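# Hang the towel from the low shelf over the rail

## Task

Pick up the towel lying on the low shelf and drape it across the rail so that a sizeable portion hangs down on each side. The rail must still be upright afterwards, and the robot must not topple or be left leaning. Finish by releasing the towel and moving the robot away from it.

## Robot and tools

ROBOT. The LinearBot has an omnidirectional base and a column about 1.7 m tall. A carriage slides along the column (lift_m) and holds two identical six-joint arms, each ending in a two-finger gripper. Each arm base sits about 0.57 m + lift_m above the floor, and parts of the carriage extend roughly 0.15 m below that. A hand can reach 0.78 m from its shoulder but only about 0.38 m beneath its arm base. The hand is about 0.16 m long and 0.1 m wide (0.14 m when open). The wrist camera sticks out 0.11 m to one side, and the fingertips narrow to about 5 mm. The parked arm pose is joints 1 to 6 = 0, 0.05, 0.05, 1.45, 0, 0. With both arms parked the robot's footprint is about 0.85 m wide by 0.65 m long.

CAMERAS. There are three: carriage_camera (fixed, facing forward and tilted about 20 degrees down), left_wrist_camera and right_wrist_camera (each looking out past its fingertips). Every image is 896x504 pixels.

FRAMES. All positions are in metres. In the base frame the origin is on the floor under the base centre, with x forward, y left and z up. The left_hand and right_hand readings use this frame and give the midpoint between the finger pads. quat_wxyz is the hand's orientation; the hand's z axis runs along the fingers and the fingers open along its y axis. base_odometry uses the frame the base had at the start of the scene. It comes from wheel counts only, so it includes slip and drift. Its heading is in rad, positive to the left, within ±3.142.

move. One call runs one action and returns the robot state plus images. Arguments:
- base: an offset from where the base last reported itself, with exactly one key. translate_m is forward (+) or back, from -2 to 2 m. strafe_m is left (+) or right, from -2 to 2 m. rotate_rad is counter-clockwise (+), from -6.3 to 6.3 rad.
- joints: a single dictionary covering both arms and the lift. Each entry is an absolute target keyed by name. lift_m goes from 0 to 1 m. Joints 1 to 6 are in rad: joint1 from -2.617 to 3.054 (yaw about vertical, 0 forward, positive left); joint2 from 0 to 3.141 (shoulder, 1.57 upright); joint3 from 0 to 3.141 (elbow, 0 folded, 3.14 straight); joint4 from -1.57 to 1.57 (wrist pitch, positive lifts the fingertips); joint5 from -1.57 to 1.57 (wrist yaw, positive turns the fingertips RIGHT); joint6 from -2.094 to 2.094 (roll about the fingers). left_gripper_m and right_gripper_m are the pad gap, from 0 to 0.093 m. Names use the left_ or right_ prefix, e.g. right_joint4_rad.
- speeds: optional caps on top speed. translate_m and strafe_m take 0.02 to 0.5 m/s, rotate_rad takes 0.05 to 1.57 rad/s, and lift_m takes 0.08 to 0.25 m/s.
- min_time_s: optional, 0.1 to 8 s. It sets a minimum duration for arm and gripper motions, which gives smoother, straighter paths.
- cameras: a list naming which images to return. Omitted or ["all"] returns all three; [] returns none.
Calling move with no action returns the state and the scene number. An unknown key makes the call invalid. An out-of-range value gets it refused, and a refusal or stop cancels that reply's later move, wait and finished_scene calls. No action may last longer than 15 s, and base drives time out after 14 s.

RESULTS. The "move" line reads done, or otherwise the worst status among the motions. base_status and joint_status use these words. done means the target was reached, though for the base only by wheel count. off_target means the motion stopped short and may still be pushing. contact_stop and time_out mean the motion stopped and now holds where it is. not_followed means a self-collision check withheld an arm's targets. limit_stop_at_motor_heat means a heat fault stopped the motion. on_its_own lists motion you did not command. motor_effort gives percentages, with the peak of the last action in brackets. Joint torques are in N m. A MOTOR HOT line warns of heating, and OVER-TEMPERATURE FAULT means that arm has gone limp for 30 to 60 s. The pictures line lists the returned images in order.

wait: seconds, 0 to 10. It keeps the current commands and returns state and images. zoom_image: camera plus region [x0, y0, x1, y1] in pixels of that camera's latest image, at most 504x504. read_manual: only licence texts. finished_scene: scene = the current scene number; it cannot be undone.

PRACTICAL NOTES. Reported hand positions often sit higher than the real hand, particularly at long reach, and loads make the arm sag. Joints can stop short of or overshoot their commanded angles. Arms have no contact stop: if blocked they keep pressing, and once freed they snap to the target. The two arms must never collide or squeeze each other, and that includes one gripper closing on the other's fingers. When arms are withheld near each other, first send one arm its current readings with joint 1 turned away, then move the other arm in a later call. The robot tips most easily with the carriage high, the arms extended or loaded, while pushing or pulling, or when stopping abruptly. Only the camera images show a lean. Never reverse under a table edge. If the base gets pressed against something, drive about 0.2 m back the way it came. Raising the lift usually frees a carriage that is resting on something. Arms held outstretched heat up even while you are thinking, so park them when a warning appears. To judge grip, compare the gripper reading at first touch; to release, command a gap well above the reading. Do not drop the towel, let go of it while it is moving, or knock the rail. Release the towel only after it is draped over the rail, then move the arms and base away.

Each tool is called after ">>>" as name(argument=value, ...), one argument or row to a line, values as JSON.

## Session

>>> move(
)

Scene clock: 0.00 s.
Joint torques (N m): no reading
base_odometry: x=+0.000 y=+0.000 heading=+0.000
base_status: not commanded
joint_positions: lift_m=+0.300 left_joint1_rad=-0.008 left_joint2_rad=+0.036 left_joint3_rad=+0.050 left_joint4_rad=+1.462 left_joint5_rad=+0.046 left_joint6_rad=+0.033 left_gripper_m=+0.09396 right_joint1_rad=+0.002 right_joint2_rad=+0.046 right_joint3_rad=+0.038 right_joint4_rad=+1.455 right_joint5_rad=-0.001 right_joint6_rad=+0.034 right_gripper_m=+0.09396
joint_status: not commanded
motor_effort: lift_m=+23 drive_wheels=+1
left_hand: x=+0.2444 y=+0.2948 z=+1.3221 quat_wxyz=(+0.999, +0.024, +0.047, +0.011) (m; base frame)
right_hand: x=+0.2528 y=-0.3027 z=+1.3189 quat_wxyz=(+0.998, +0.001, +0.061, +0.018) (m; base frame)
pictures: carriage_camera, left_wrist_camera, right_wrist_camera

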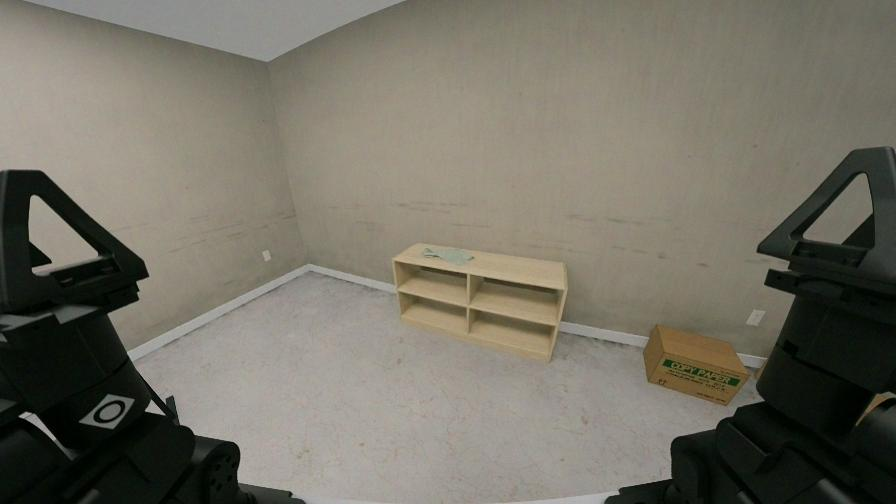

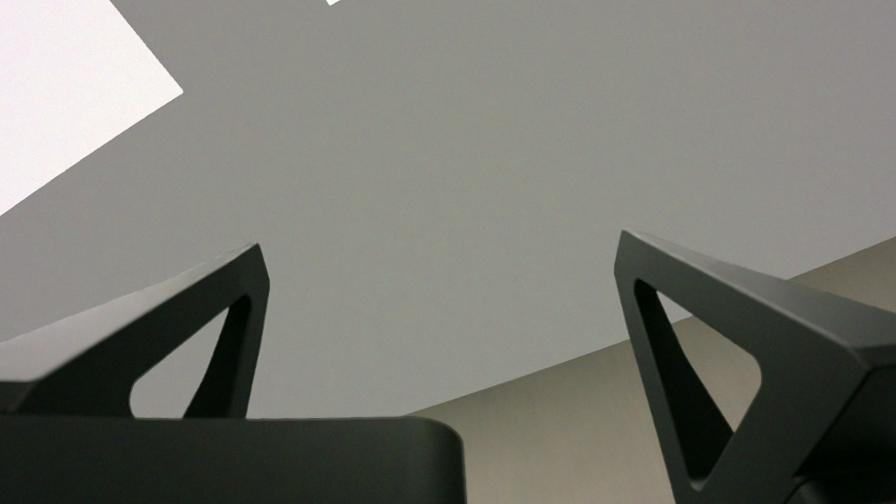

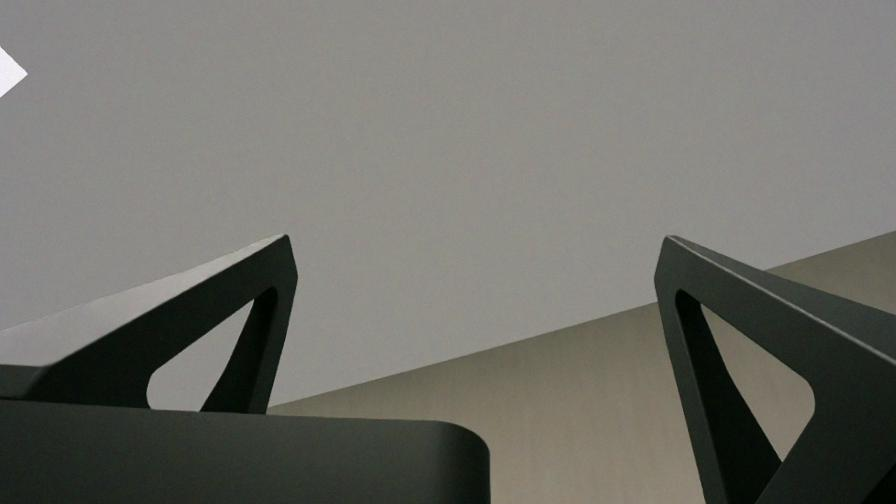

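>>> zoom_image(
  camera="carriage_camera",
  region=[370, 220, 600, 370],
)

>>> move(
  base={"rotate_rad": -1.2},
  cameras=["carriage_camera"],
)

Scaled by 2.191 from the camera's 896x504 image, which has a finer 1280x720 frame.

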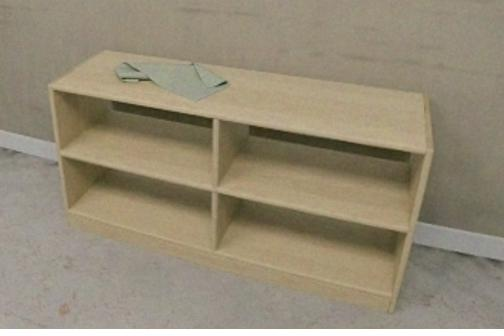

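Scene clock: 5.30 s.
Joint torques (N m): left_arm=[-0.29 3.84 5.72 -0.23 -0.01 -0.08] | right_arm=[-0.23 3.82 5.97 -0.17 0.06 0.06]
move: done
base_odometry: x=+0.000 y=+0.000 heading=-1.200
base_status: done
joint_positions: lift_m=+0.300 left_joint1_rad=-0.008 left_joint2_rad=+0.036 left_joint3_rad=+0.050 left_joint4_rad=+1.461 left_joint5_rad=+0.046 left_joint6_rad=+0.033 left_gripper_m=+0.09396 right_joint1_rad=+0.002 right_joint2_rad=+0.046 right_joint3_rad=+0.038 right_joint4_rad=+1.455 right_joint5_rad=-0.001 right_joint6_rad=+0.034 right_gripper_m=+0.09396
joint_status: not commanded
motor_effort: lift_m=+23(23) drive_wheels=+6(14)
left_hand: x=+0.2445 y=+0.2948 z=+1.3221 quat_wxyz=(+0.999, +0.024, +0.047, +0.011) (m; base frame)
right_hand: x=+0.2528 y=-0.3027 z=+1.3189 quat_wxyz=(+0.998, +0.001, +0.061, +0.018) (m; base frame)
pictures: carriage_camera

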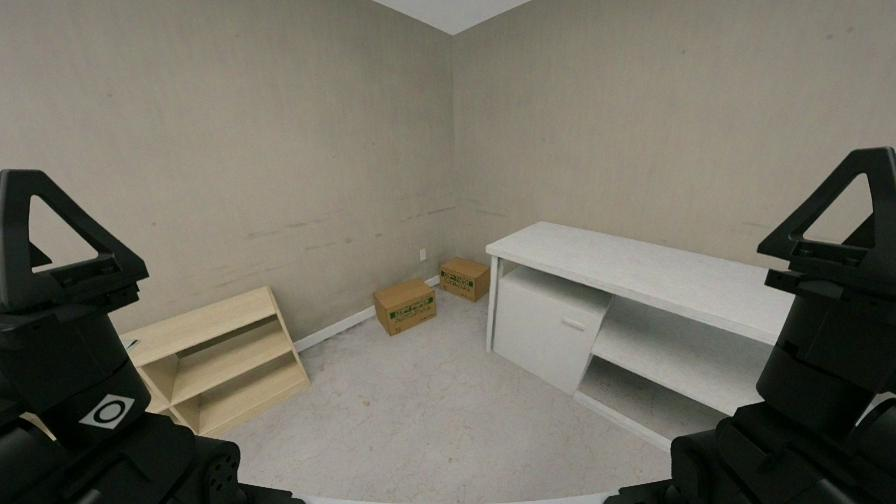

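>>> move(
  base={"rotate_rad": -1.3},
  cameras=["carriage_camera"],
)

>>> move(
  base={"rotate_rad": -1.3},
  cameras=["carriage_camera"],
)

Scene clock: 11.23 s.
Joint torques (N m): left_arm=[-0.31 3.97 5.71 -0.23 0 -0.08] | right_arm=[-0.27 3.82 6.01 -0.17 0.08 0.06]
move: done
base_odometry: x=+0.000 y=+0.000 heading=-2.499
base_status: done
joint_positions: lift_m=+0.300 left_joint1_rad=-0.008 left_joint2_rad=+0.036 left_joint3_rad=+0.050 left_joint4_rad=+1.461 left_joint5_rad=+0.046 left_joint6_rad=+0.033 left_gripper_m=+0.09397 right_joint1_rad=+0.002 right_joint2_rad=+0.046 right_joint3_rad=+0.038 right_joint4_rad=+1.455 right_joint5_rad=-0.001 right_joint6_rad=+0.034 right_gripper_m=+0.09397
joint_status: not commanded
motor_effort: lift_m=+23(23) drive_wheels=+6(13)
left_hand: x=+0.2445 y=+0.2948 z=+1.3221 quat_wxyz=(+0.999, +0.024, +0.047, +0.011) (m; base frame)
right_hand: x=+0.2528 y=-0.3027 z=+1.3189 quat_wxyz=(+0.998, +0.001, +0.061, +0.018) (m; base frame)
pictures: carriage_camera

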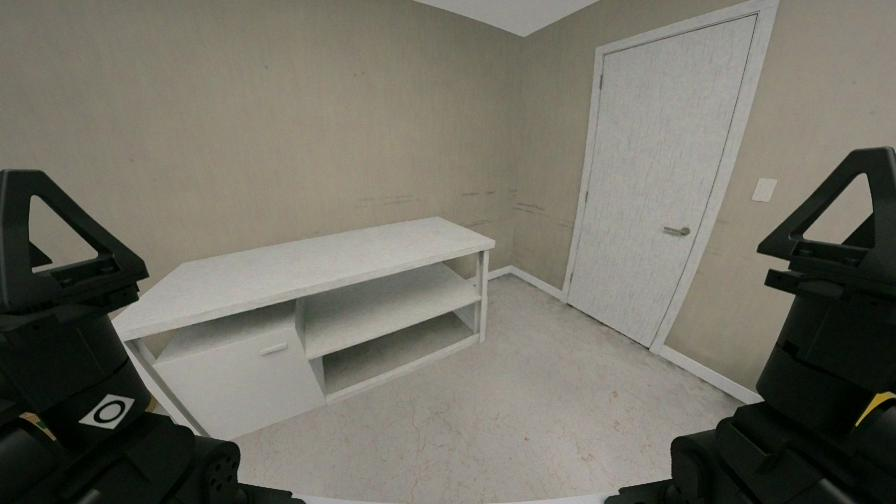

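Scene clock: 14.10 s.
Joint torques (N m): left_arm=[-0.34 3.9 5.65 -0.23 -0.01 -0.08] | right_arm=[-0.23 3.84 6 -0.17 0.06 0.07]
move: done
base_odometry: x=+0.000 y=+0.000 heading=+2.485
base_status: done
joint_positions: lift_m=+0.300 left_joint1_rad=-0.008 left_joint2_rad=+0.036 left_joint3_rad=+0.050 left_joint4_rad=+1.461 left_joint5_rad=+0.046 left_joint6_rad=+0.033 left_gripper_m=+0.09397 right_joint1_rad=+0.002 right_joint2_rad=+0.046 right_joint3_rad=+0.038 right_joint4_rad=+1.455 right_joint5_rad=-0.001 right_joint6_rad=+0.034 right_gripper_m=+0.09397
joint_status: not commanded
motor_effort: lift_m=+23(23) drive_wheels=+6(12)
left_hand: x=+0.2445 y=+0.2948 z=+1.3221 quat_wxyz=(+0.999, +0.024, +0.047, +0.011) (m; base frame)
right_hand: x=+0.2528 y=-0.3027 z=+1.3189 quat_wxyz=(+0.998, +0.001, +0.061, +0.018) (m; base frame)
pictures: carriage_camera

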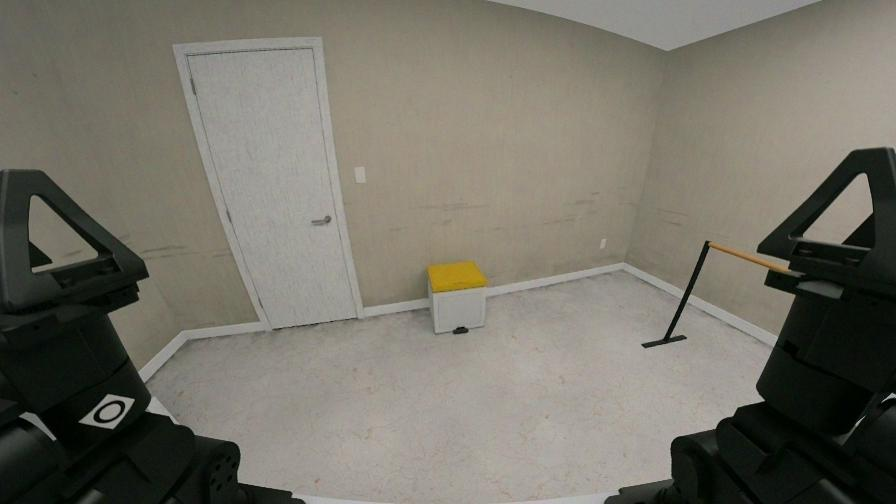

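>>> move(
  base={"rotate_rad": -0.9},
  cameras=["carriage_camera"],
)

Scene clock: 18.60 s.
Joint torques (N m): left_arm=[-0.36 3.9 5.64 -0.21 -0.02 -0.09] | right_arm=[-0.18 3.86 6 -0.17 0.08 0.07]
move: done
base_odometry: x=+0.000 y=+0.000 heading=+1.585
base_status: done
joint_positions: lift_m=+0.300 left_joint1_rad=-0.008 left_joint2_rad=+0.036 left_joint3_rad=+0.050 left_joint4_rad=+1.461 left_joint5_rad=+0.046 left_joint6_rad=+0.033 left_gripper_m=+0.09398 right_joint1_rad=+0.002 right_joint2_rad=+0.046 right_joint3_rad=+0.038 right_joint4_rad=+1.455 right_joint5_rad=-0.001 right_joint6_rad=+0.034 right_gripper_m=+0.09398
joint_status: not commanded
motor_effort: lift_m=+23(23) drive_wheels=+6(12)
left_hand: x=+0.2445 y=+0.2948 z=+1.3221 quat_wxyz=(+0.999, +0.024, +0.047, +0.011) (m; base frame)
right_hand: x=+0.2528 y=-0.3027 z=+1.3189 quat_wxyz=(+0.998, +0.001, +0.061, +0.018) (m; base frame)
pictures: carriage_camera

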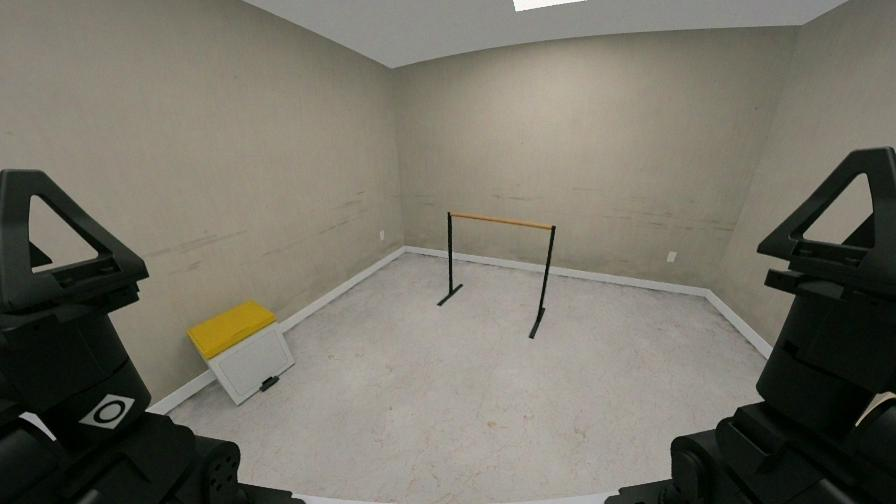

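>>> zoom_image(
  camera="carriage_camera",
  region=[420, 190, 580, 350],
)

Scaled by 3.150 from the camera's 896x504 image, which has a finer 1280x720 frame.

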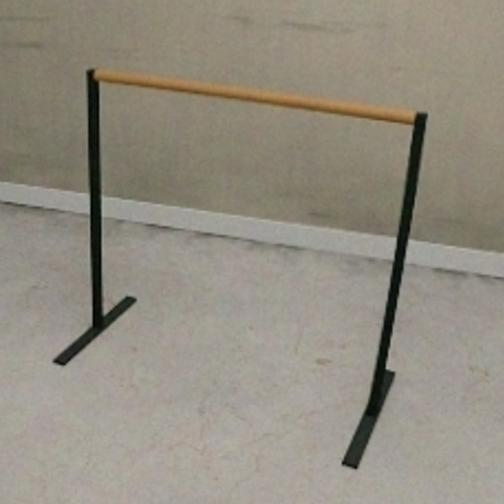

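>>> move(
  base={"rotate_rad": -2.017},
  cameras=[],
)

>>> move(
  base={"strafe_m": 0.752},
  cameras=[],
)

>>> move(
  base={"translate_m": 0.65},
  cameras=["carriage_camera"],
)

Scene clock: 73.57 s.
Joint torques (N m): left_arm=[-0.34 3.89 5.7 -0.2 -0.01 -0.09] | right_arm=[-0.21 3.84 6.01 -0.19 0.08 0.07]
move: done
base_odometry: x=+0.000 y=+0.000 heading=-0.431
base_status: done
joint_positions: lift_m=+0.300 left_joint1_rad=-0.008 left_joint2_rad=+0.036 left_joint3_rad=+0.050 left_joint4_rad=+1.461 left_joint5_rad=+0.046 left_joint6_rad=+0.033 left_gripper_m=+0.09398 right_joint1_rad=+0.002 right_joint2_rad=+0.046 right_joint3_rad=+0.038 right_joint4_rad=+1.455 right_joint5_rad=-0.001 right_joint6_rad=+0.034 right_gripper_m=+0.09398
joint_status: not commanded
motor_effort: lift_m=+23(23) drive_wheels=+6(13)
left_hand: x=+0.2447 y=+0.2948 z=+1.3220 quat_wxyz=(+0.999, +0.024, +0.048, +0.011) (m; base frame)
right_hand: x=+0.2528 y=-0.3027 z=+1.3189 quat_wxyz=(+0.998, +0.001, +0.061, +0.018) (m; base frame)
pictures: none
No camera images: "cameras" was empty.

Scene clock: 77.33 s.
Joint torques (N m): left_arm=[-0.24 3.84 5.74 -0.22 0.01 -0.07] | right_arm=[0.03 3.81 5.97 -0.18 0.02 0.07]
move: done
base_odometry: x=+0.316 y=+0.683 heading=-0.433
base_status: done
joint_positions: lift_m=+0.300 left_joint1_rad=-0.009 left_joint2_rad=+0.036 left_joint3_rad=+0.050 left_joint4_rad=+1.461 left_joint5_rad=+0.046 left_joint6_rad=+0.033 left_gripper_m=+0.09398 right_joint1_rad=+0.002 right_joint2_rad=+0.046 right_joint3_rad=+0.038 right_joint4_rad=+1.455 right_joint5_rad=-0.001 right_joint6_rad=+0.034 right_gripper_m=+0.09398
joint_status: not commanded
motor_effort: lift_m=+23(23) drive_wheels=-6(17)
left_hand: x=+0.2447 y=+0.2948 z=+1.3220 quat_wxyz=(+0.999, +0.024, +0.048, +0.011) (m; base frame)
right_hand: x=+0.2528 y=-0.3026 z=+1.3189 quat_wxyz=(+0.998, +0.000, +0.061, +0.018) (m; base frame)
pictures: none
No camera images: "cameras" was empty.

Scene clock: 80.87 s.
Joint torques (N m): left_arm=[-0.31 4.07 5.71 -0.22 0.01 -0.07] | right_arm=[-0.21 3.75 5.96 -0.17 0.08 0.06]
move: done
base_odometry: x=+0.906 y=+0.411 heading=-0.432
base_status: done
joint_positions: lift_m=+0.300 left_joint1_rad=-0.009 left_joint2_rad=+0.036 left_joint3_rad=+0.050 left_joint4_rad=+1.461 left_joint5_rad=+0.046 left_joint6_rad=+0.033 left_gripper_m=+0.09398 right_joint1_rad=+0.002 right_joint2_rad=+0.046 right_joint3_rad=+0.038 right_joint4_rad=+1.455 right_joint5_rad=-0.001 right_joint6_rad=+0.034 right_gripper_m=+0.09398
joint_status: not commanded
motor_effort: lift_m=+23(23) drive_wheels=-4(13)
left_hand: x=+0.2447 y=+0.2948 z=+1.3220 quat_wxyz=(+0.999, +0.024, +0.048, +0.011) (m; base frame)
right_hand: x=+0.2528 y=-0.3026 z=+1.3189 quat_wxyz=(+0.998, +0.000, +0.061, +0.018) (m; base frame)
pictures: carriage_camera

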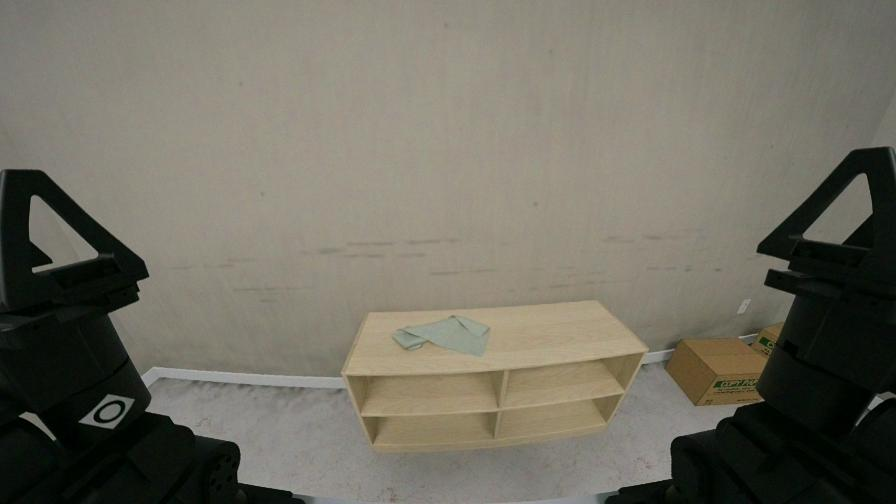

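>>> zoom_image(
  camera="carriage_camera",
  region=[330, 290, 530, 400],
)

Scaled by 2.520 from the camera's 896x504 image, which has a finer 1280x720 frame.

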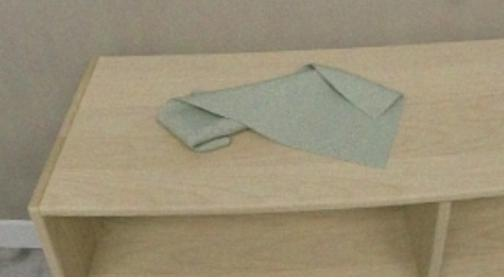

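>>> move(
  base={"rotate_rad": 0.026},
  cameras=[],
)

>>> move(
  base={"translate_m": 0.3},
  speeds={"translate_m": 0.2},
  joints={"left_joint1_rad": 0.0, "left_joint2_rad": 0.6, "left_joint3_rad": 0.7, "left_joint4_rad": -1.1, "left_joint5_rad": 0.0, "left_joint6_rad": 0.0, "right_joint1_rad": 0.0, "right_joint2_rad": 0.6, "right_joint3_rad": 0.7, "right_joint4_rad": -1.1, "right_joint5_rad": 0.0, "right_joint6_rad": 0.0},
  min_time_s=2,
)

Scene clock: 96.13 s.
Joint torques (N m): left_arm=[-0.28 3.93 5.75 -0.21 0.02 -0.08] | right_arm=[-0.21 3.84 6.01 -0.16 0.03 0.07]
move: done
base_odometry: x=+0.906 y=+0.411 heading=-0.407
base_status: done
joint_positions: lift_m=+0.300 left_joint1_rad=-0.009 left_joint2_rad=+0.036 left_joint3_rad=+0.050 left_joint4_rad=+1.461 left_joint5_rad=+0.046 left_joint6_rad=+0.033 left_gripper_m=+0.09398 right_joint1_rad=+0.002 right_joint2_rad=+0.046 right_joint3_rad=+0.038 right_joint4_rad=+1.455 right_joint5_rad=-0.001 right_joint6_rad=+0.034 right_gripper_m=+0.09398
joint_status: not commanded
motor_effort: lift_m=+23(23) drive_wheels=-6(7)
left_hand: x=+0.2447 y=+0.2948 z=+1.3220 quat_wxyz=(+0.999, +0.024, +0.048, +0.011) (m; base frame)
right_hand: x=+0.2528 y=-0.3026 z=+1.3189 quat_wxyz=(+0.998, +0.000, +0.061, +0.018) (m; base frame)
pictures: none
No camera images: "cameras" was empty.

Scene clock: 98.83 s.
Joint torques (N m): left_arm=[0.34 1.55 8.68 1.54 -0.11 -0.18] | right_arm=[-0.44 1.24 9.17 1.18 0.09 -0.09]
move: done
base_odometry: x=+1.182 y=+0.292 heading=-0.406
base_status: done
joint_positions: lift_m=+0.300 left_joint1_rad=-0.006 left_joint2_rad=+0.595 left_joint3_rad=+0.676 left_joint4_rad=-1.077 left_joint5_rad=+0.013 left_joint6_rad=+0.010 left_gripper_m=+0.09398 right_joint1_rad=+0.002 right_joint2_rad=+0.594 right_joint3_rad=+0.676 right_joint4_rad=-1.080 right_joint5_rad=-0.001 right_joint6_rad=+0.014 right_gripper_m=+0.09398
joint_status: all done
motor_effort: lift_m=+23(23) drive_wheels=-6(16)
left_hand: x=+0.3952 y=+0.2995 z=+1.0261 quat_wxyz=(+0.284, +0.010, +0.959, -0.006) (m; base frame)
right_hand: x=+0.3947 y=-0.3024 z=+1.0258 quat_wxyz=(+0.283, +0.006, +0.959, +0.003) (m; base frame)
pictures: carriage_camera, left_wrist_camera, right_wrist_camera
camera_calibration:
left_wrist_camera: T_world_to_cam=[[-0.0522284, -0.998582, 0.0103305, 0.307811], [-0.997038, 0.052727, 0.0559996, 0.322714], [-0.0564648, -0.00737511, -0.998377, 1.16979], [0, 0, 0, 1]] pos_world=[0.403886, 0.298986, 1.14664]
right_wrist_camera: T_world_to_cam=[[0.00430963, -0.997536, -0.0700271, -0.222165], [-0.999265, -0.00696253, 0.0376841, 0.365632], [-0.0380788, 0.0698133, -0.996833, 1.18533], [0, 0, 0, 1]] pos_world=[0.411457, -0.301823, 1.15224]

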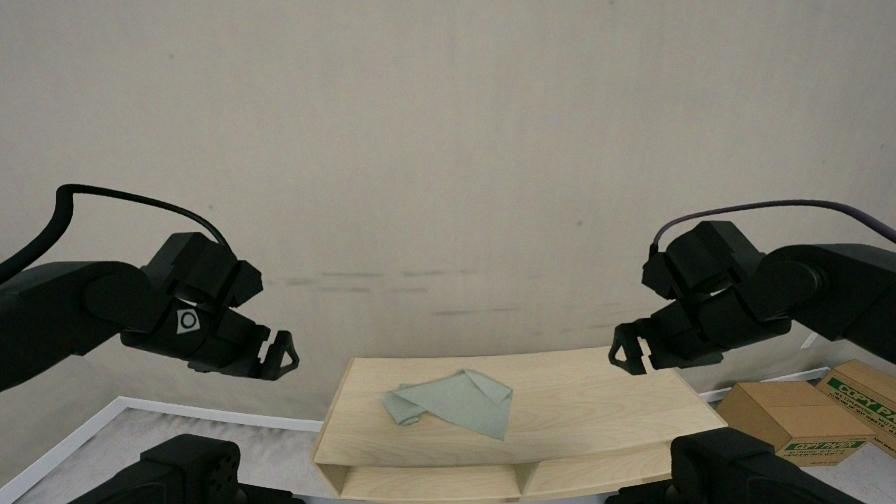

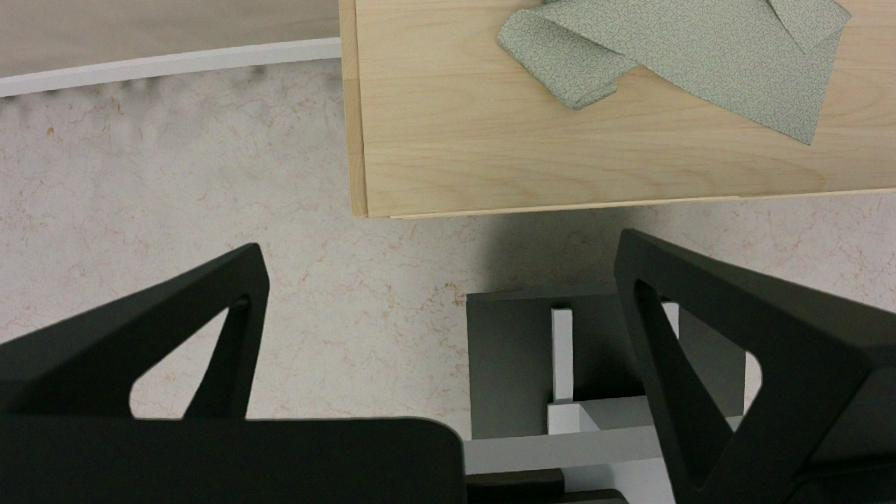

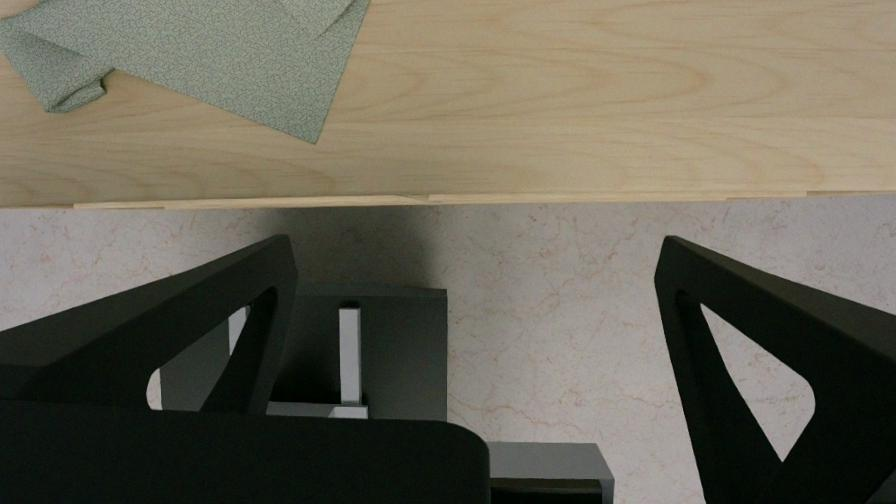

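>>> zoom_image(
  camera="carriage_camera",
  region=[360, 350, 540, 460],
)

>>> zoom_image(
  camera="left_wrist_camera",
  region=[480, 0, 880, 200],
)

Scaled by 2.800 from the camera's 896x504 image, which has a finer 1280x720 frame.

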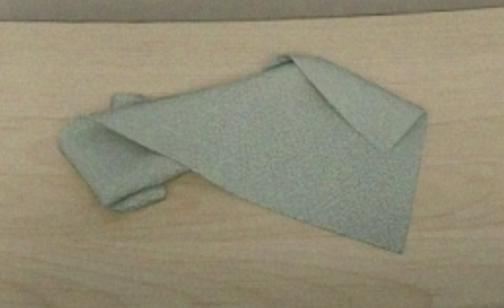

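Scaled by 1.260 from the camera's 896x504 image, which has a finer 1280x720 frame.

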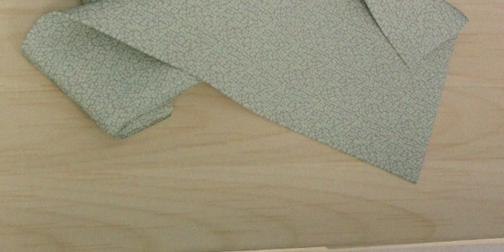

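>>> move(
  joints={"left_joint1_rad": -0.57, "left_joint2_rad": 1.79, "left_joint3_rad": 1.523, "left_joint4_rad": -0.729, "left_joint5_rad": 0.0, "left_joint6_rad": 0.0},
  min_time_s=2.5,
)

Scene clock: 133.57 s.
Joint torques (N m): left_arm=[-0.73 -7.51 8.85 1.9 -0.07 -0.19] | right_arm=[-0.35 1.26 9.14 1.21 0.08 -0.08]
move: done
base_odometry: x=+1.182 y=+0.292 heading=-0.406
base_status: not commanded
joint_positions: lift_m=+0.300 left_joint1_rad=-0.565 left_joint2_rad=+1.772 left_joint3_rad=+1.500 left_joint4_rad=-0.744 left_joint5_rad=+0.009 left_joint6_rad=+0.009 left_gripper_m=+0.09398 right_joint1_rad=+0.002 right_joint2_rad=+0.594 right_joint3_rad=+0.676 right_joint4_rad=-1.083 right_joint5_rad=-0.001 right_joint6_rad=+0.013 right_gripper_m=+0.09398
joint_status: all done
motor_effort: lift_m=+23(23) drive_wheels=-6(6)
left_hand: x=+0.6039 y=+0.0583 z=+1.0464 quat_wxyz=(+0.262, +0.274, +0.922, -0.079) (m; base frame)
right_hand: x=+0.3940 y=-0.3024 z=+1.0253 quat_wxyz=(+0.281, +0.005, +0.960, +0.003) (m; base frame)
pictures: carriage_camera, left_wrist_camera, right_wrist_camera
camera_calibration:
left_wrist_camera: T_world_to_cam=[[-0.571052, -0.82087, 0.00843339, 0.382525], [-0.818142, 0.569938, 0.0762542, 0.382921], [-0.0674013, 0.0366455, -0.997053, 1.20276], [0, 0, 0, 1]] pos_world=[0.612793, 0.0516863, 1.16679]
right_wrist_camera: T_world_to_cam=[[0.00438449, -0.997554, -0.0697597, -0.222442], [-0.99913, -0.00726398, 0.0410774, 0.361408], [-0.0414837, 0.0695189, -0.996718, 1.18598], [0, 0, 0, 1]] pos_world=[0.411267, -0.301721, 1.15172]

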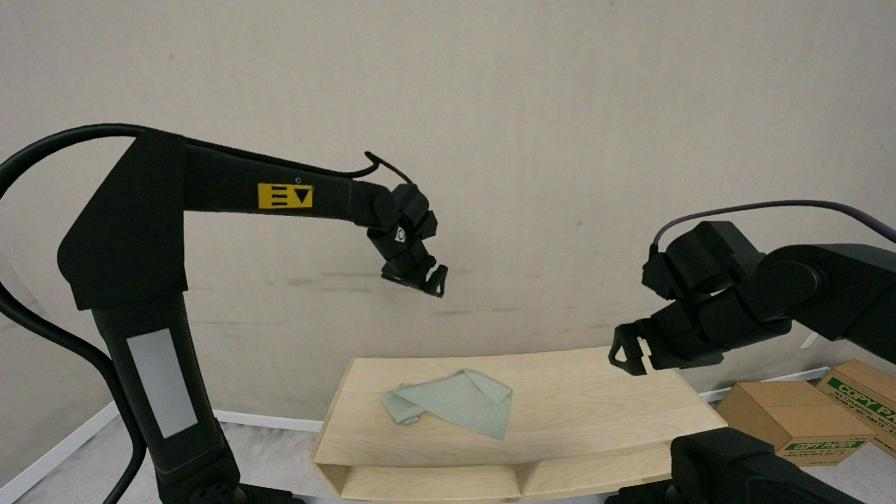

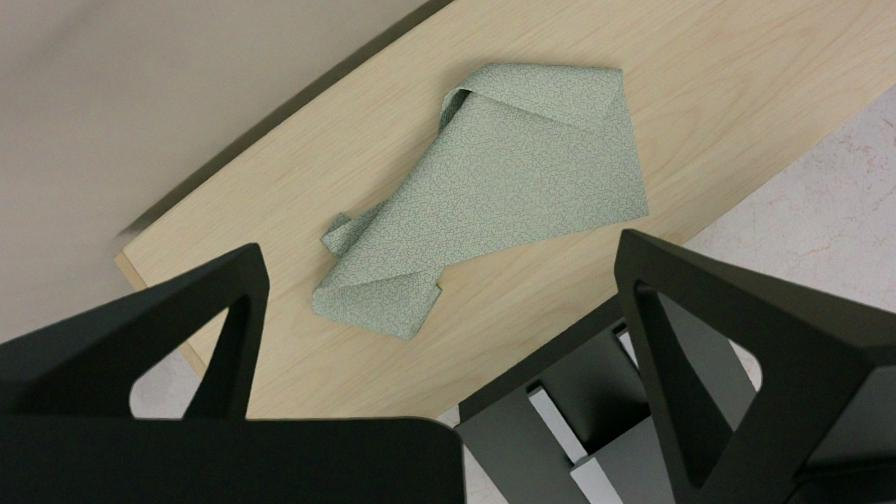

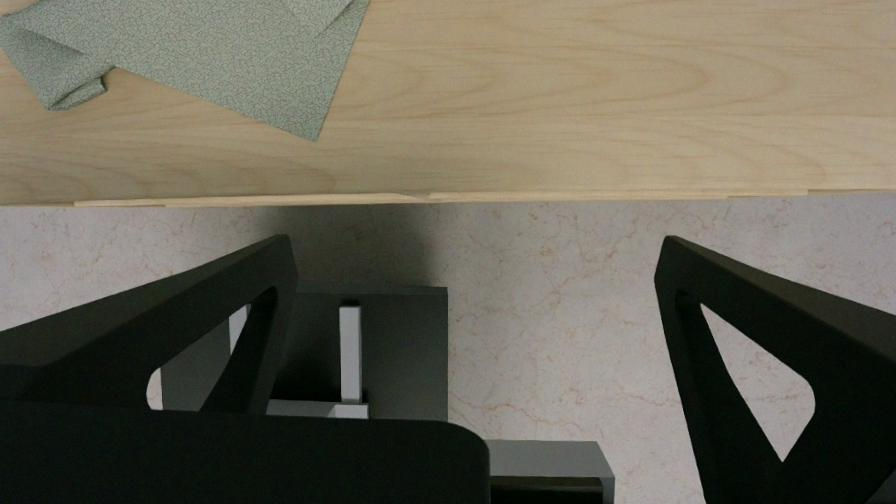

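>>> zoom_image(
  camera="left_wrist_camera",
  region=[290, 40, 670, 360],
)

Scaled by 1.326 from the camera's 896x504 image, which has a finer 1280x720 frame.

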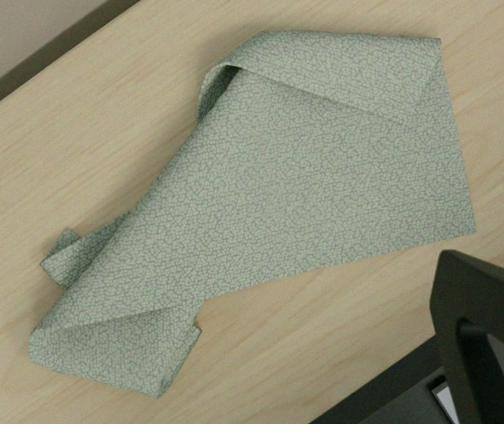

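>>> move(
  joints={"right_joint1_rad": 0.288, "right_joint2_rad": 2.606, "right_joint3_rad": 1.607, "right_joint4_rad": -0.571, "right_joint5_rad": 0.0, "right_joint6_rad": 1.576},
  min_time_s=3,
)

Scene clock: 169.53 s.
Joint torques (N m): left_arm=[-0.72 -7.51 8.99 1.87 -0.06 -0.18] | right_arm=[0.47 -11.77 6.15 0.34 0.16 0.25]
move: done
base_odometry: x=+1.182 y=+0.292 heading=-0.406
base_status: not commanded
joint_positions: lift_m=+0.300 left_joint1_rad=-0.565 left_joint2_rad=+1.772 left_joint3_rad=+1.500 left_joint4_rad=-0.740 left_joint5_rad=+0.009 left_joint6_rad=+0.009 left_gripper_m=+0.09398 right_joint1_rad=+0.281 right_joint2_rad=+2.580 right_joint3_rad=+1.591 right_joint4_rad=-0.585 right_joint5_rad=-0.001 right_joint6_rad=+1.561 right_gripper_m=+0.09398
joint_status: all done
motor_effort: lift_m=+23(23) drive_wheels=+7(7)
left_hand: x=+0.6045 y=+0.0579 z=+1.0469 quat_wxyz=(+0.264, +0.273, +0.922, -0.080) (m; base frame)
right_hand: x=+0.6314 y=-0.1840 z=+0.7276 quat_wxyz=(-0.002, +0.597, +0.802, -0.001) (m; base frame)
pictures: carriage_camera, left_wrist_camera, right_wrist_camera
camera_calibration:
left_wrist_camera: T_world_to_cam=[[-0.571101, -0.820837, 0.00833884, 0.382667], [-0.818341, 0.570104, 0.0727914, 0.387409], [-0.0645039, 0.0347472, -0.997312, 1.2019], [0, 0, 0, 1]] pos_world=[0.613101, 0.0514808, 1.16728]
right_wrist_camera: T_world_to_cam=[[-0.962575, -0.26529, -0.0554121, 0.608611], [-0.247968, 0.779598, 0.575099, -0.106411], [-0.109369, 0.567317, -0.816205, 0.893968], [0, 0, 0, 1]] pos_world=[0.65722, -0.262747, 0.824583]

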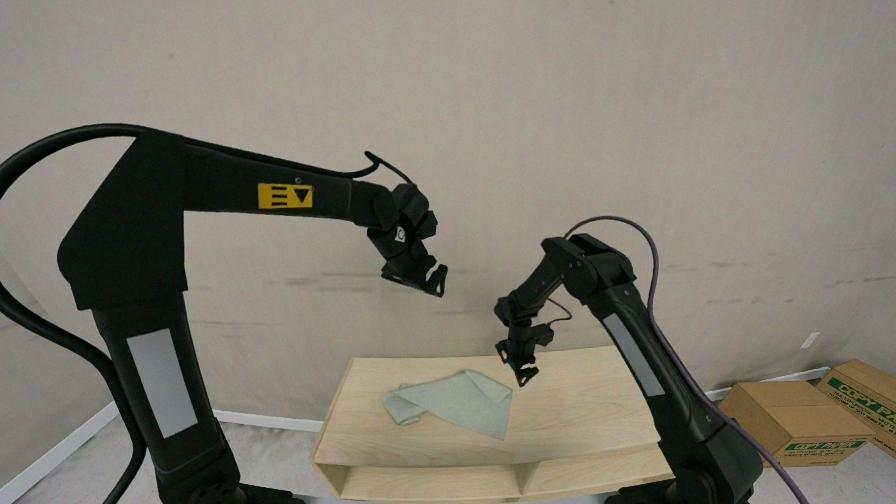

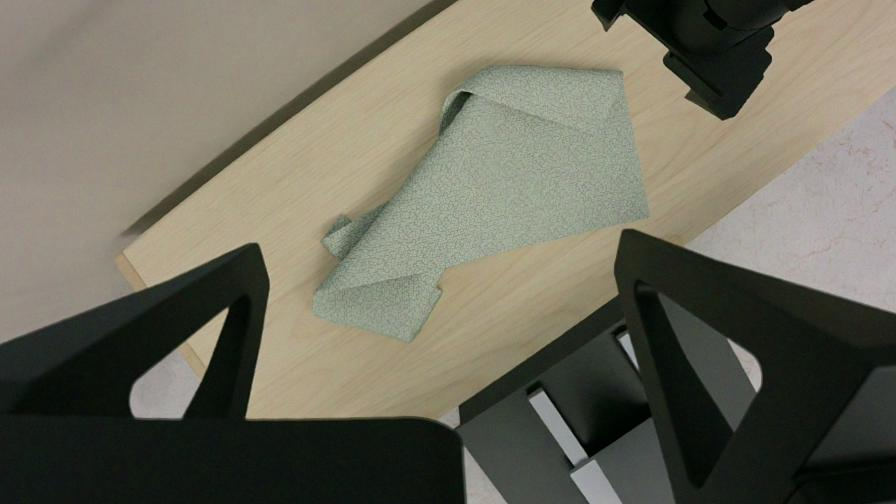

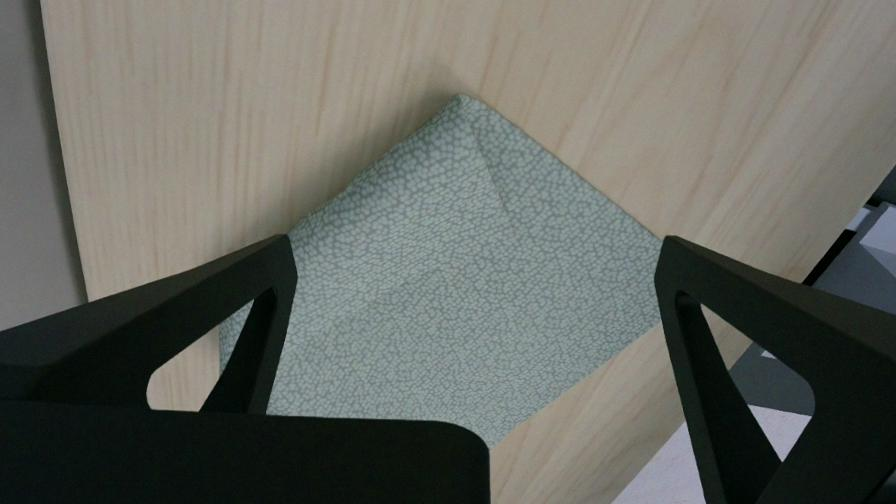

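>>> move(
  joints={"right_joint1_rad": 0.337, "right_joint2_rad": 2.636, "right_joint3_rad": 1.672, "right_joint4_rad": -0.603, "right_joint6_rad": 1.625, "lift_m": 0.235},
  min_time_s=1.5,
  speeds={"lift_m": 0.1},
  cameras=["right_wrist_camera", "left_wrist_camera"],
)

Scene clock: 183.20 s.
Joint torques (N m): left_arm=[-0.76 -8.09 8.21 1.82 -0.07 -0.17] | right_arm=[0.42 -11.99 6.32 0.11 0.18 0.19]
move: done
base_odometry: x=+1.182 y=+0.292 heading=-0.406
base_status: not commanded
joint_positions: lift_m=+0.235 left_joint1_rad=-0.565 left_joint2_rad=+1.777 left_joint3_rad=+1.508 left_joint4_rad=-0.735 left_joint5_rad=+0.009 left_joint6_rad=+0.009 left_gripper_m=+0.09398 right_joint1_rad=+0.331 right_joint2_rad=+2.608 right_joint3_rad=+1.656 right_joint4_rad=-0.587 right_joint5_rad=-0.001 right_joint6_rad=+1.611 right_gripper_m=+0.09398
joint_status: all done
motor_effort: lift_m=+20(20) drive_wheels=+7(7)
left_hand: x=+0.6071 y=+0.0563 z=+0.9838 quat_wxyz=(+0.268, +0.273, +0.920, -0.081) (m; base frame)
right_hand: x=+0.6426 y=-0.1579 z=+0.6637 quat_wxyz=(+0.008, +0.597, +0.802, +0.013) (m; base frame)
pictures: left_wrist_camera, right_wrist_camera
camera_calibration:
left_wrist_camera: T_world_to_cam=[[-0.571189, -0.82078, 0.00796019, 0.383731], [-0.81878, 0.570427, 0.0648945, 0.403012], [-0.0578048, 0.0305494, -0.99786, 1.1359], [0, 0, 0, 1]] pos_world=[0.614821, 0.0503686, 1.10426]
right_wrist_camera: T_world_to_cam=[[-0.960351, -0.263782, -0.0902462, 0.644781], [-0.266472, 0.773321, 0.575297, -0.07647], [-0.081964, 0.576535, -0.812951, 0.809947], [0, 0, 0, 1]] pos_world=[0.665226, -0.237746, 0.760629]

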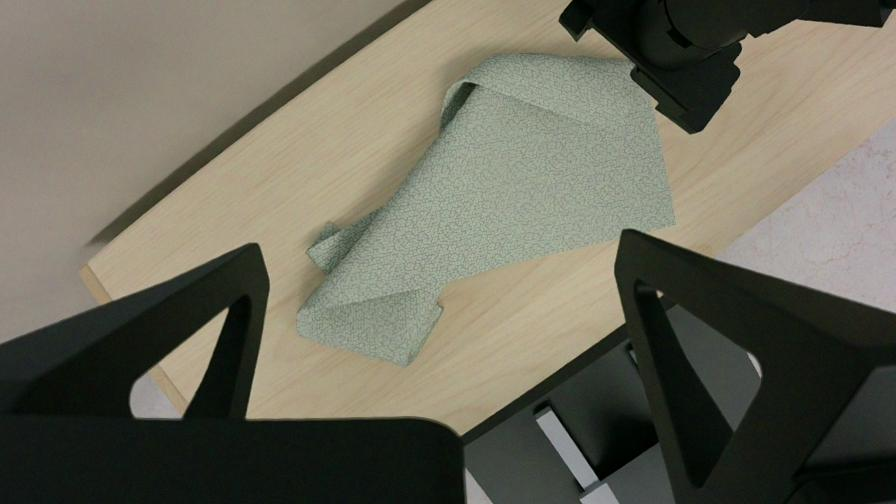

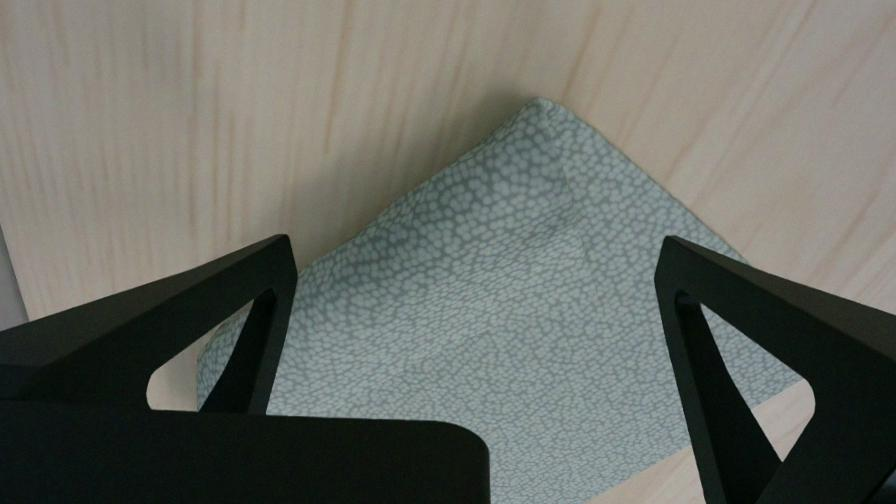

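>>> move(
  joints={"right_joint1_rad": 0.338, "right_joint2_rad": 2.617, "right_joint3_rad": 1.633, "right_joint4_rad": -0.618, "right_joint6_rad": 1.625, "lift_m": 0.195},
  min_time_s=1.0,
  speeds={"lift_m": 0.08},
  cameras=["right_wrist_camera", "left_wrist_camera"],
)

Scene clock: 198.17 s.
Joint torques (N m): left_arm=[-0.77 -8.28 8.18 1.8 -0.06 -0.19] | right_arm=[0.54 -12.53 2.43 0.26 0.18 0.2]
move: done
base_odometry: x=+1.182 y=+0.292 heading=-0.406
base_status: not commanded
joint_positions: lift_m=+0.196 left_joint1_rad=-0.565 left_joint2_rad=+1.779 left_joint3_rad=+1.510 left_joint4_rad=-0.733 left_joint5_rad=+0.009 left_joint6_rad=+0.009 left_gripper_m=+0.09398 right_joint1_rad=+0.331 right_joint2_rad=+2.594 right_joint3_rad=+1.664 right_joint4_rad=-0.619 right_joint5_rad=-0.001 right_joint6_rad=+1.612 right_gripper_m=+0.09398
joint_status: all done
motor_effort: lift_m=+18(18) drive_wheels=-6(7)
left_hand: x=+0.6079 y=+0.0557 z=+0.9444 quat_wxyz=(+0.269, +0.273, +0.920, -0.081) (m; base frame)
right_hand: x=+0.6418 y=-0.1582 z=+0.6311 quat_wxyz=(+0.005, +0.598, +0.802, +0.009) (m; base frame)
pictures: left_wrist_camera, right_wrist_camera
camera_calibration:
left_wrist_camera: T_world_to_cam=[[-0.57112, -0.820829, 0.00786601, 0.3842], [-0.819008, 0.570445, 0.0617962, 0.409673], [-0.0552112, 0.0288507, -0.998058, 1.09542], [0, 0, 0, 1]] pos_world=[0.615429, 0.0500633, 1.06495]
right_wrist_camera: T_world_to_cam=[[-0.961495, -0.262916, -0.0800112, 0.635352], [-0.259942, 0.775544, 0.575292, -0.061576], [-0.0892012, 0.573939, -0.814025, 0.788497], [0, 0, 0, 1]] pos_world=[0.665216, -0.23775, 0.728116]

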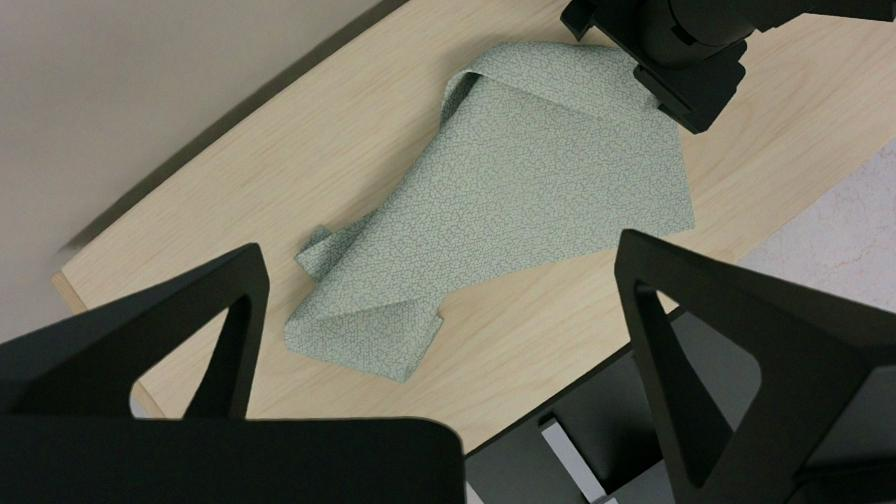

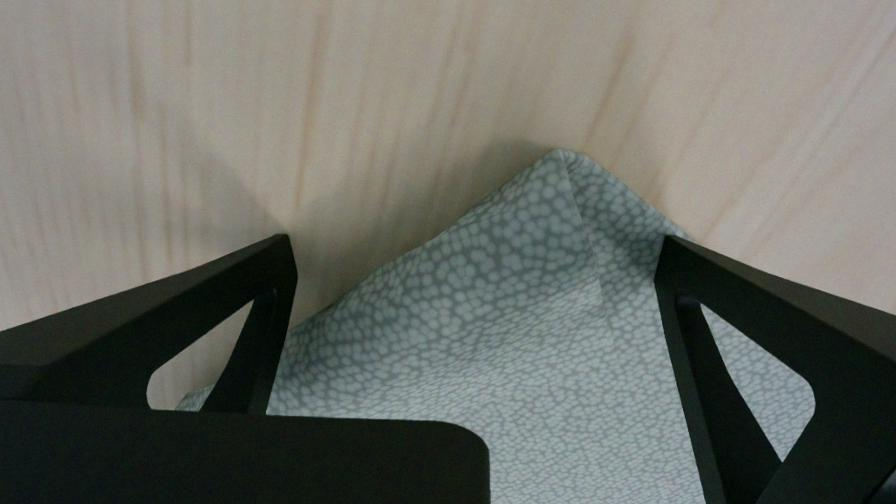

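>>> move(
  joints={"right_joint1_rad": 0.348, "right_joint2_rad": 2.570, "right_joint3_rad": 1.55, "right_joint4_rad": -0.588, "right_joint6_rad": 1.634},
  min_time_s=1.0,
  cameras=["right_wrist_camera"],
)

Scene clock: 208.30 s.
Joint torques (N m): left_arm=[-0.8 -8.18 8.17 1.81 -0.07 -0.18] | right_arm=[0.81 -12.92 1.89 0.06 0.14 0.26]
move: done
base_odometry: x=+1.182 y=+0.292 heading=-0.406
base_status: not commanded
joint_positions: lift_m=+0.196 left_joint1_rad=-0.565 left_joint2_rad=+1.779 left_joint3_rad=+1.510 left_joint4_rad=-0.733 left_joint5_rad=+0.009 left_joint6_rad=+0.009 left_gripper_m=+0.09398 right_joint1_rad=+0.338 right_joint2_rad=+2.556 right_joint3_rad=+1.585 right_joint4_rad=-0.565 right_joint5_rad=+0.001 right_joint6_rad=+1.617 right_gripper_m=+0.09398
joint_status: all done
motor_effort: lift_m=+18(18) drive_wheels=-6(6)
left_hand: x=+0.6079 y=+0.0557 z=+0.9444 quat_wxyz=(+0.269, +0.273, +0.920, -0.081) (m; base frame)
right_hand: x=+0.6327 y=-0.1584 z=+0.6319 quat_wxyz=(+0.010, +0.597, +0.802, +0.014) (m; base frame)
pictures: right_wrist_camera
camera_calibration:
right_wrist_camera: T_world_to_cam=[[-0.959742, -0.264886, -0.0934337, 0.633594], [-0.269351, 0.773601, 0.573577, -0.0574728], [-0.0796523, 0.575653, -0.813806, 0.782475], [0, 0, 0, 1]] pos_world=[0.654932, -0.238142, 0.728946]

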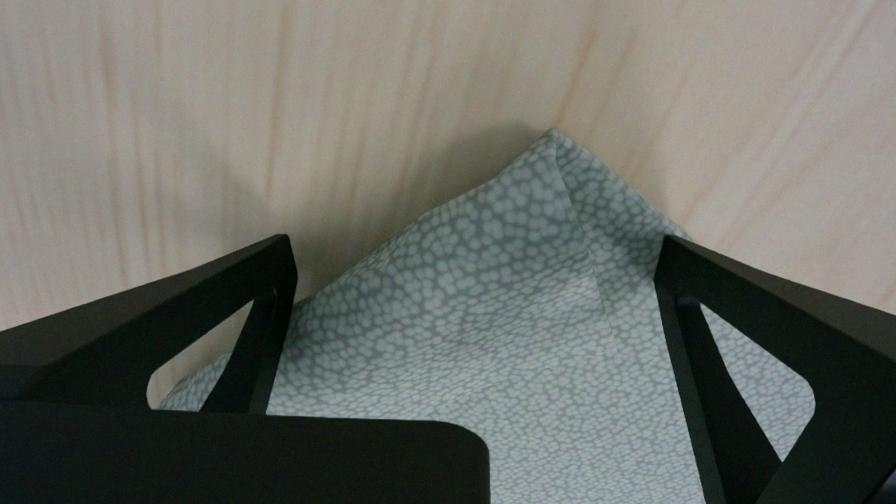

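>>> move(
  joints={"right_joint4_rad": -0.65},
  cameras=["right_wrist_camera"],
)

Scene clock: 211.30 s.
Joint torques (N m): left_arm=[-0.75 -8.16 8.06 1.79 -0.06 -0.18] | right_arm=[0.65 -13.15 2.17 -0.51 0.12 0.21]
move: off_target
base_odometry: x=+1.182 y=+0.292 heading=-0.406
base_status: not commanded
joint_positions: lift_m=+0.196 left_joint1_rad=-0.565 left_joint2_rad=+1.779 left_joint3_rad=+1.510 left_joint4_rad=-0.733 left_joint5_rad=+0.009 left_joint6_rad=+0.009 left_gripper_m=+0.09398 right_joint1_rad=+0.339 right_joint2_rad=+2.556 right_joint3_rad=+1.581 right_joint4_rad=-0.586 right_joint5_rad=+0.001 right_joint6_rad=+1.620 right_gripper_m=+0.09398
joint_status: right_joint4_rad off_target (ended at -0.586, target -0.650)
motor_effort: lift_m=+18(18) drive_wheels=-6(6)
left_hand: x=+0.6079 y=+0.0557 z=+0.9444 quat_wxyz=(+0.269, +0.273, +0.920, -0.081) (m; base frame)
right_hand: x=+0.6262 y=-0.1603 z=+0.6310 quat_wxyz=(+0.003, +0.598, +0.802, +0.004) (m; base frame)
pictures: right_wrist_camera
camera_calibration:
right_wrist_camera: T_world_to_cam=[[-0.962041, -0.264086, -0.0688161, 0.612878], [-0.254806, 0.778912, 0.573035, -0.0652358], [-0.0977292, 0.568818, -0.816636, 0.794305], [0, 0, 0, 1]] pos_world=[0.650618, -0.23915, 0.728217]

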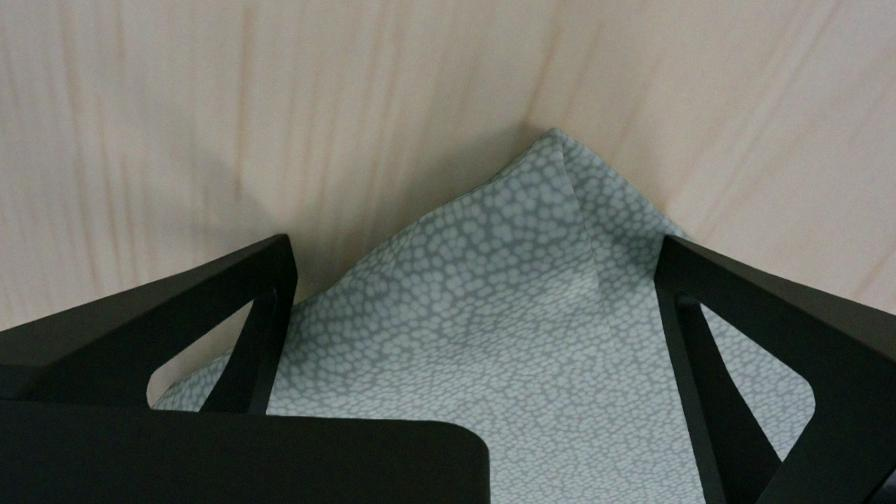

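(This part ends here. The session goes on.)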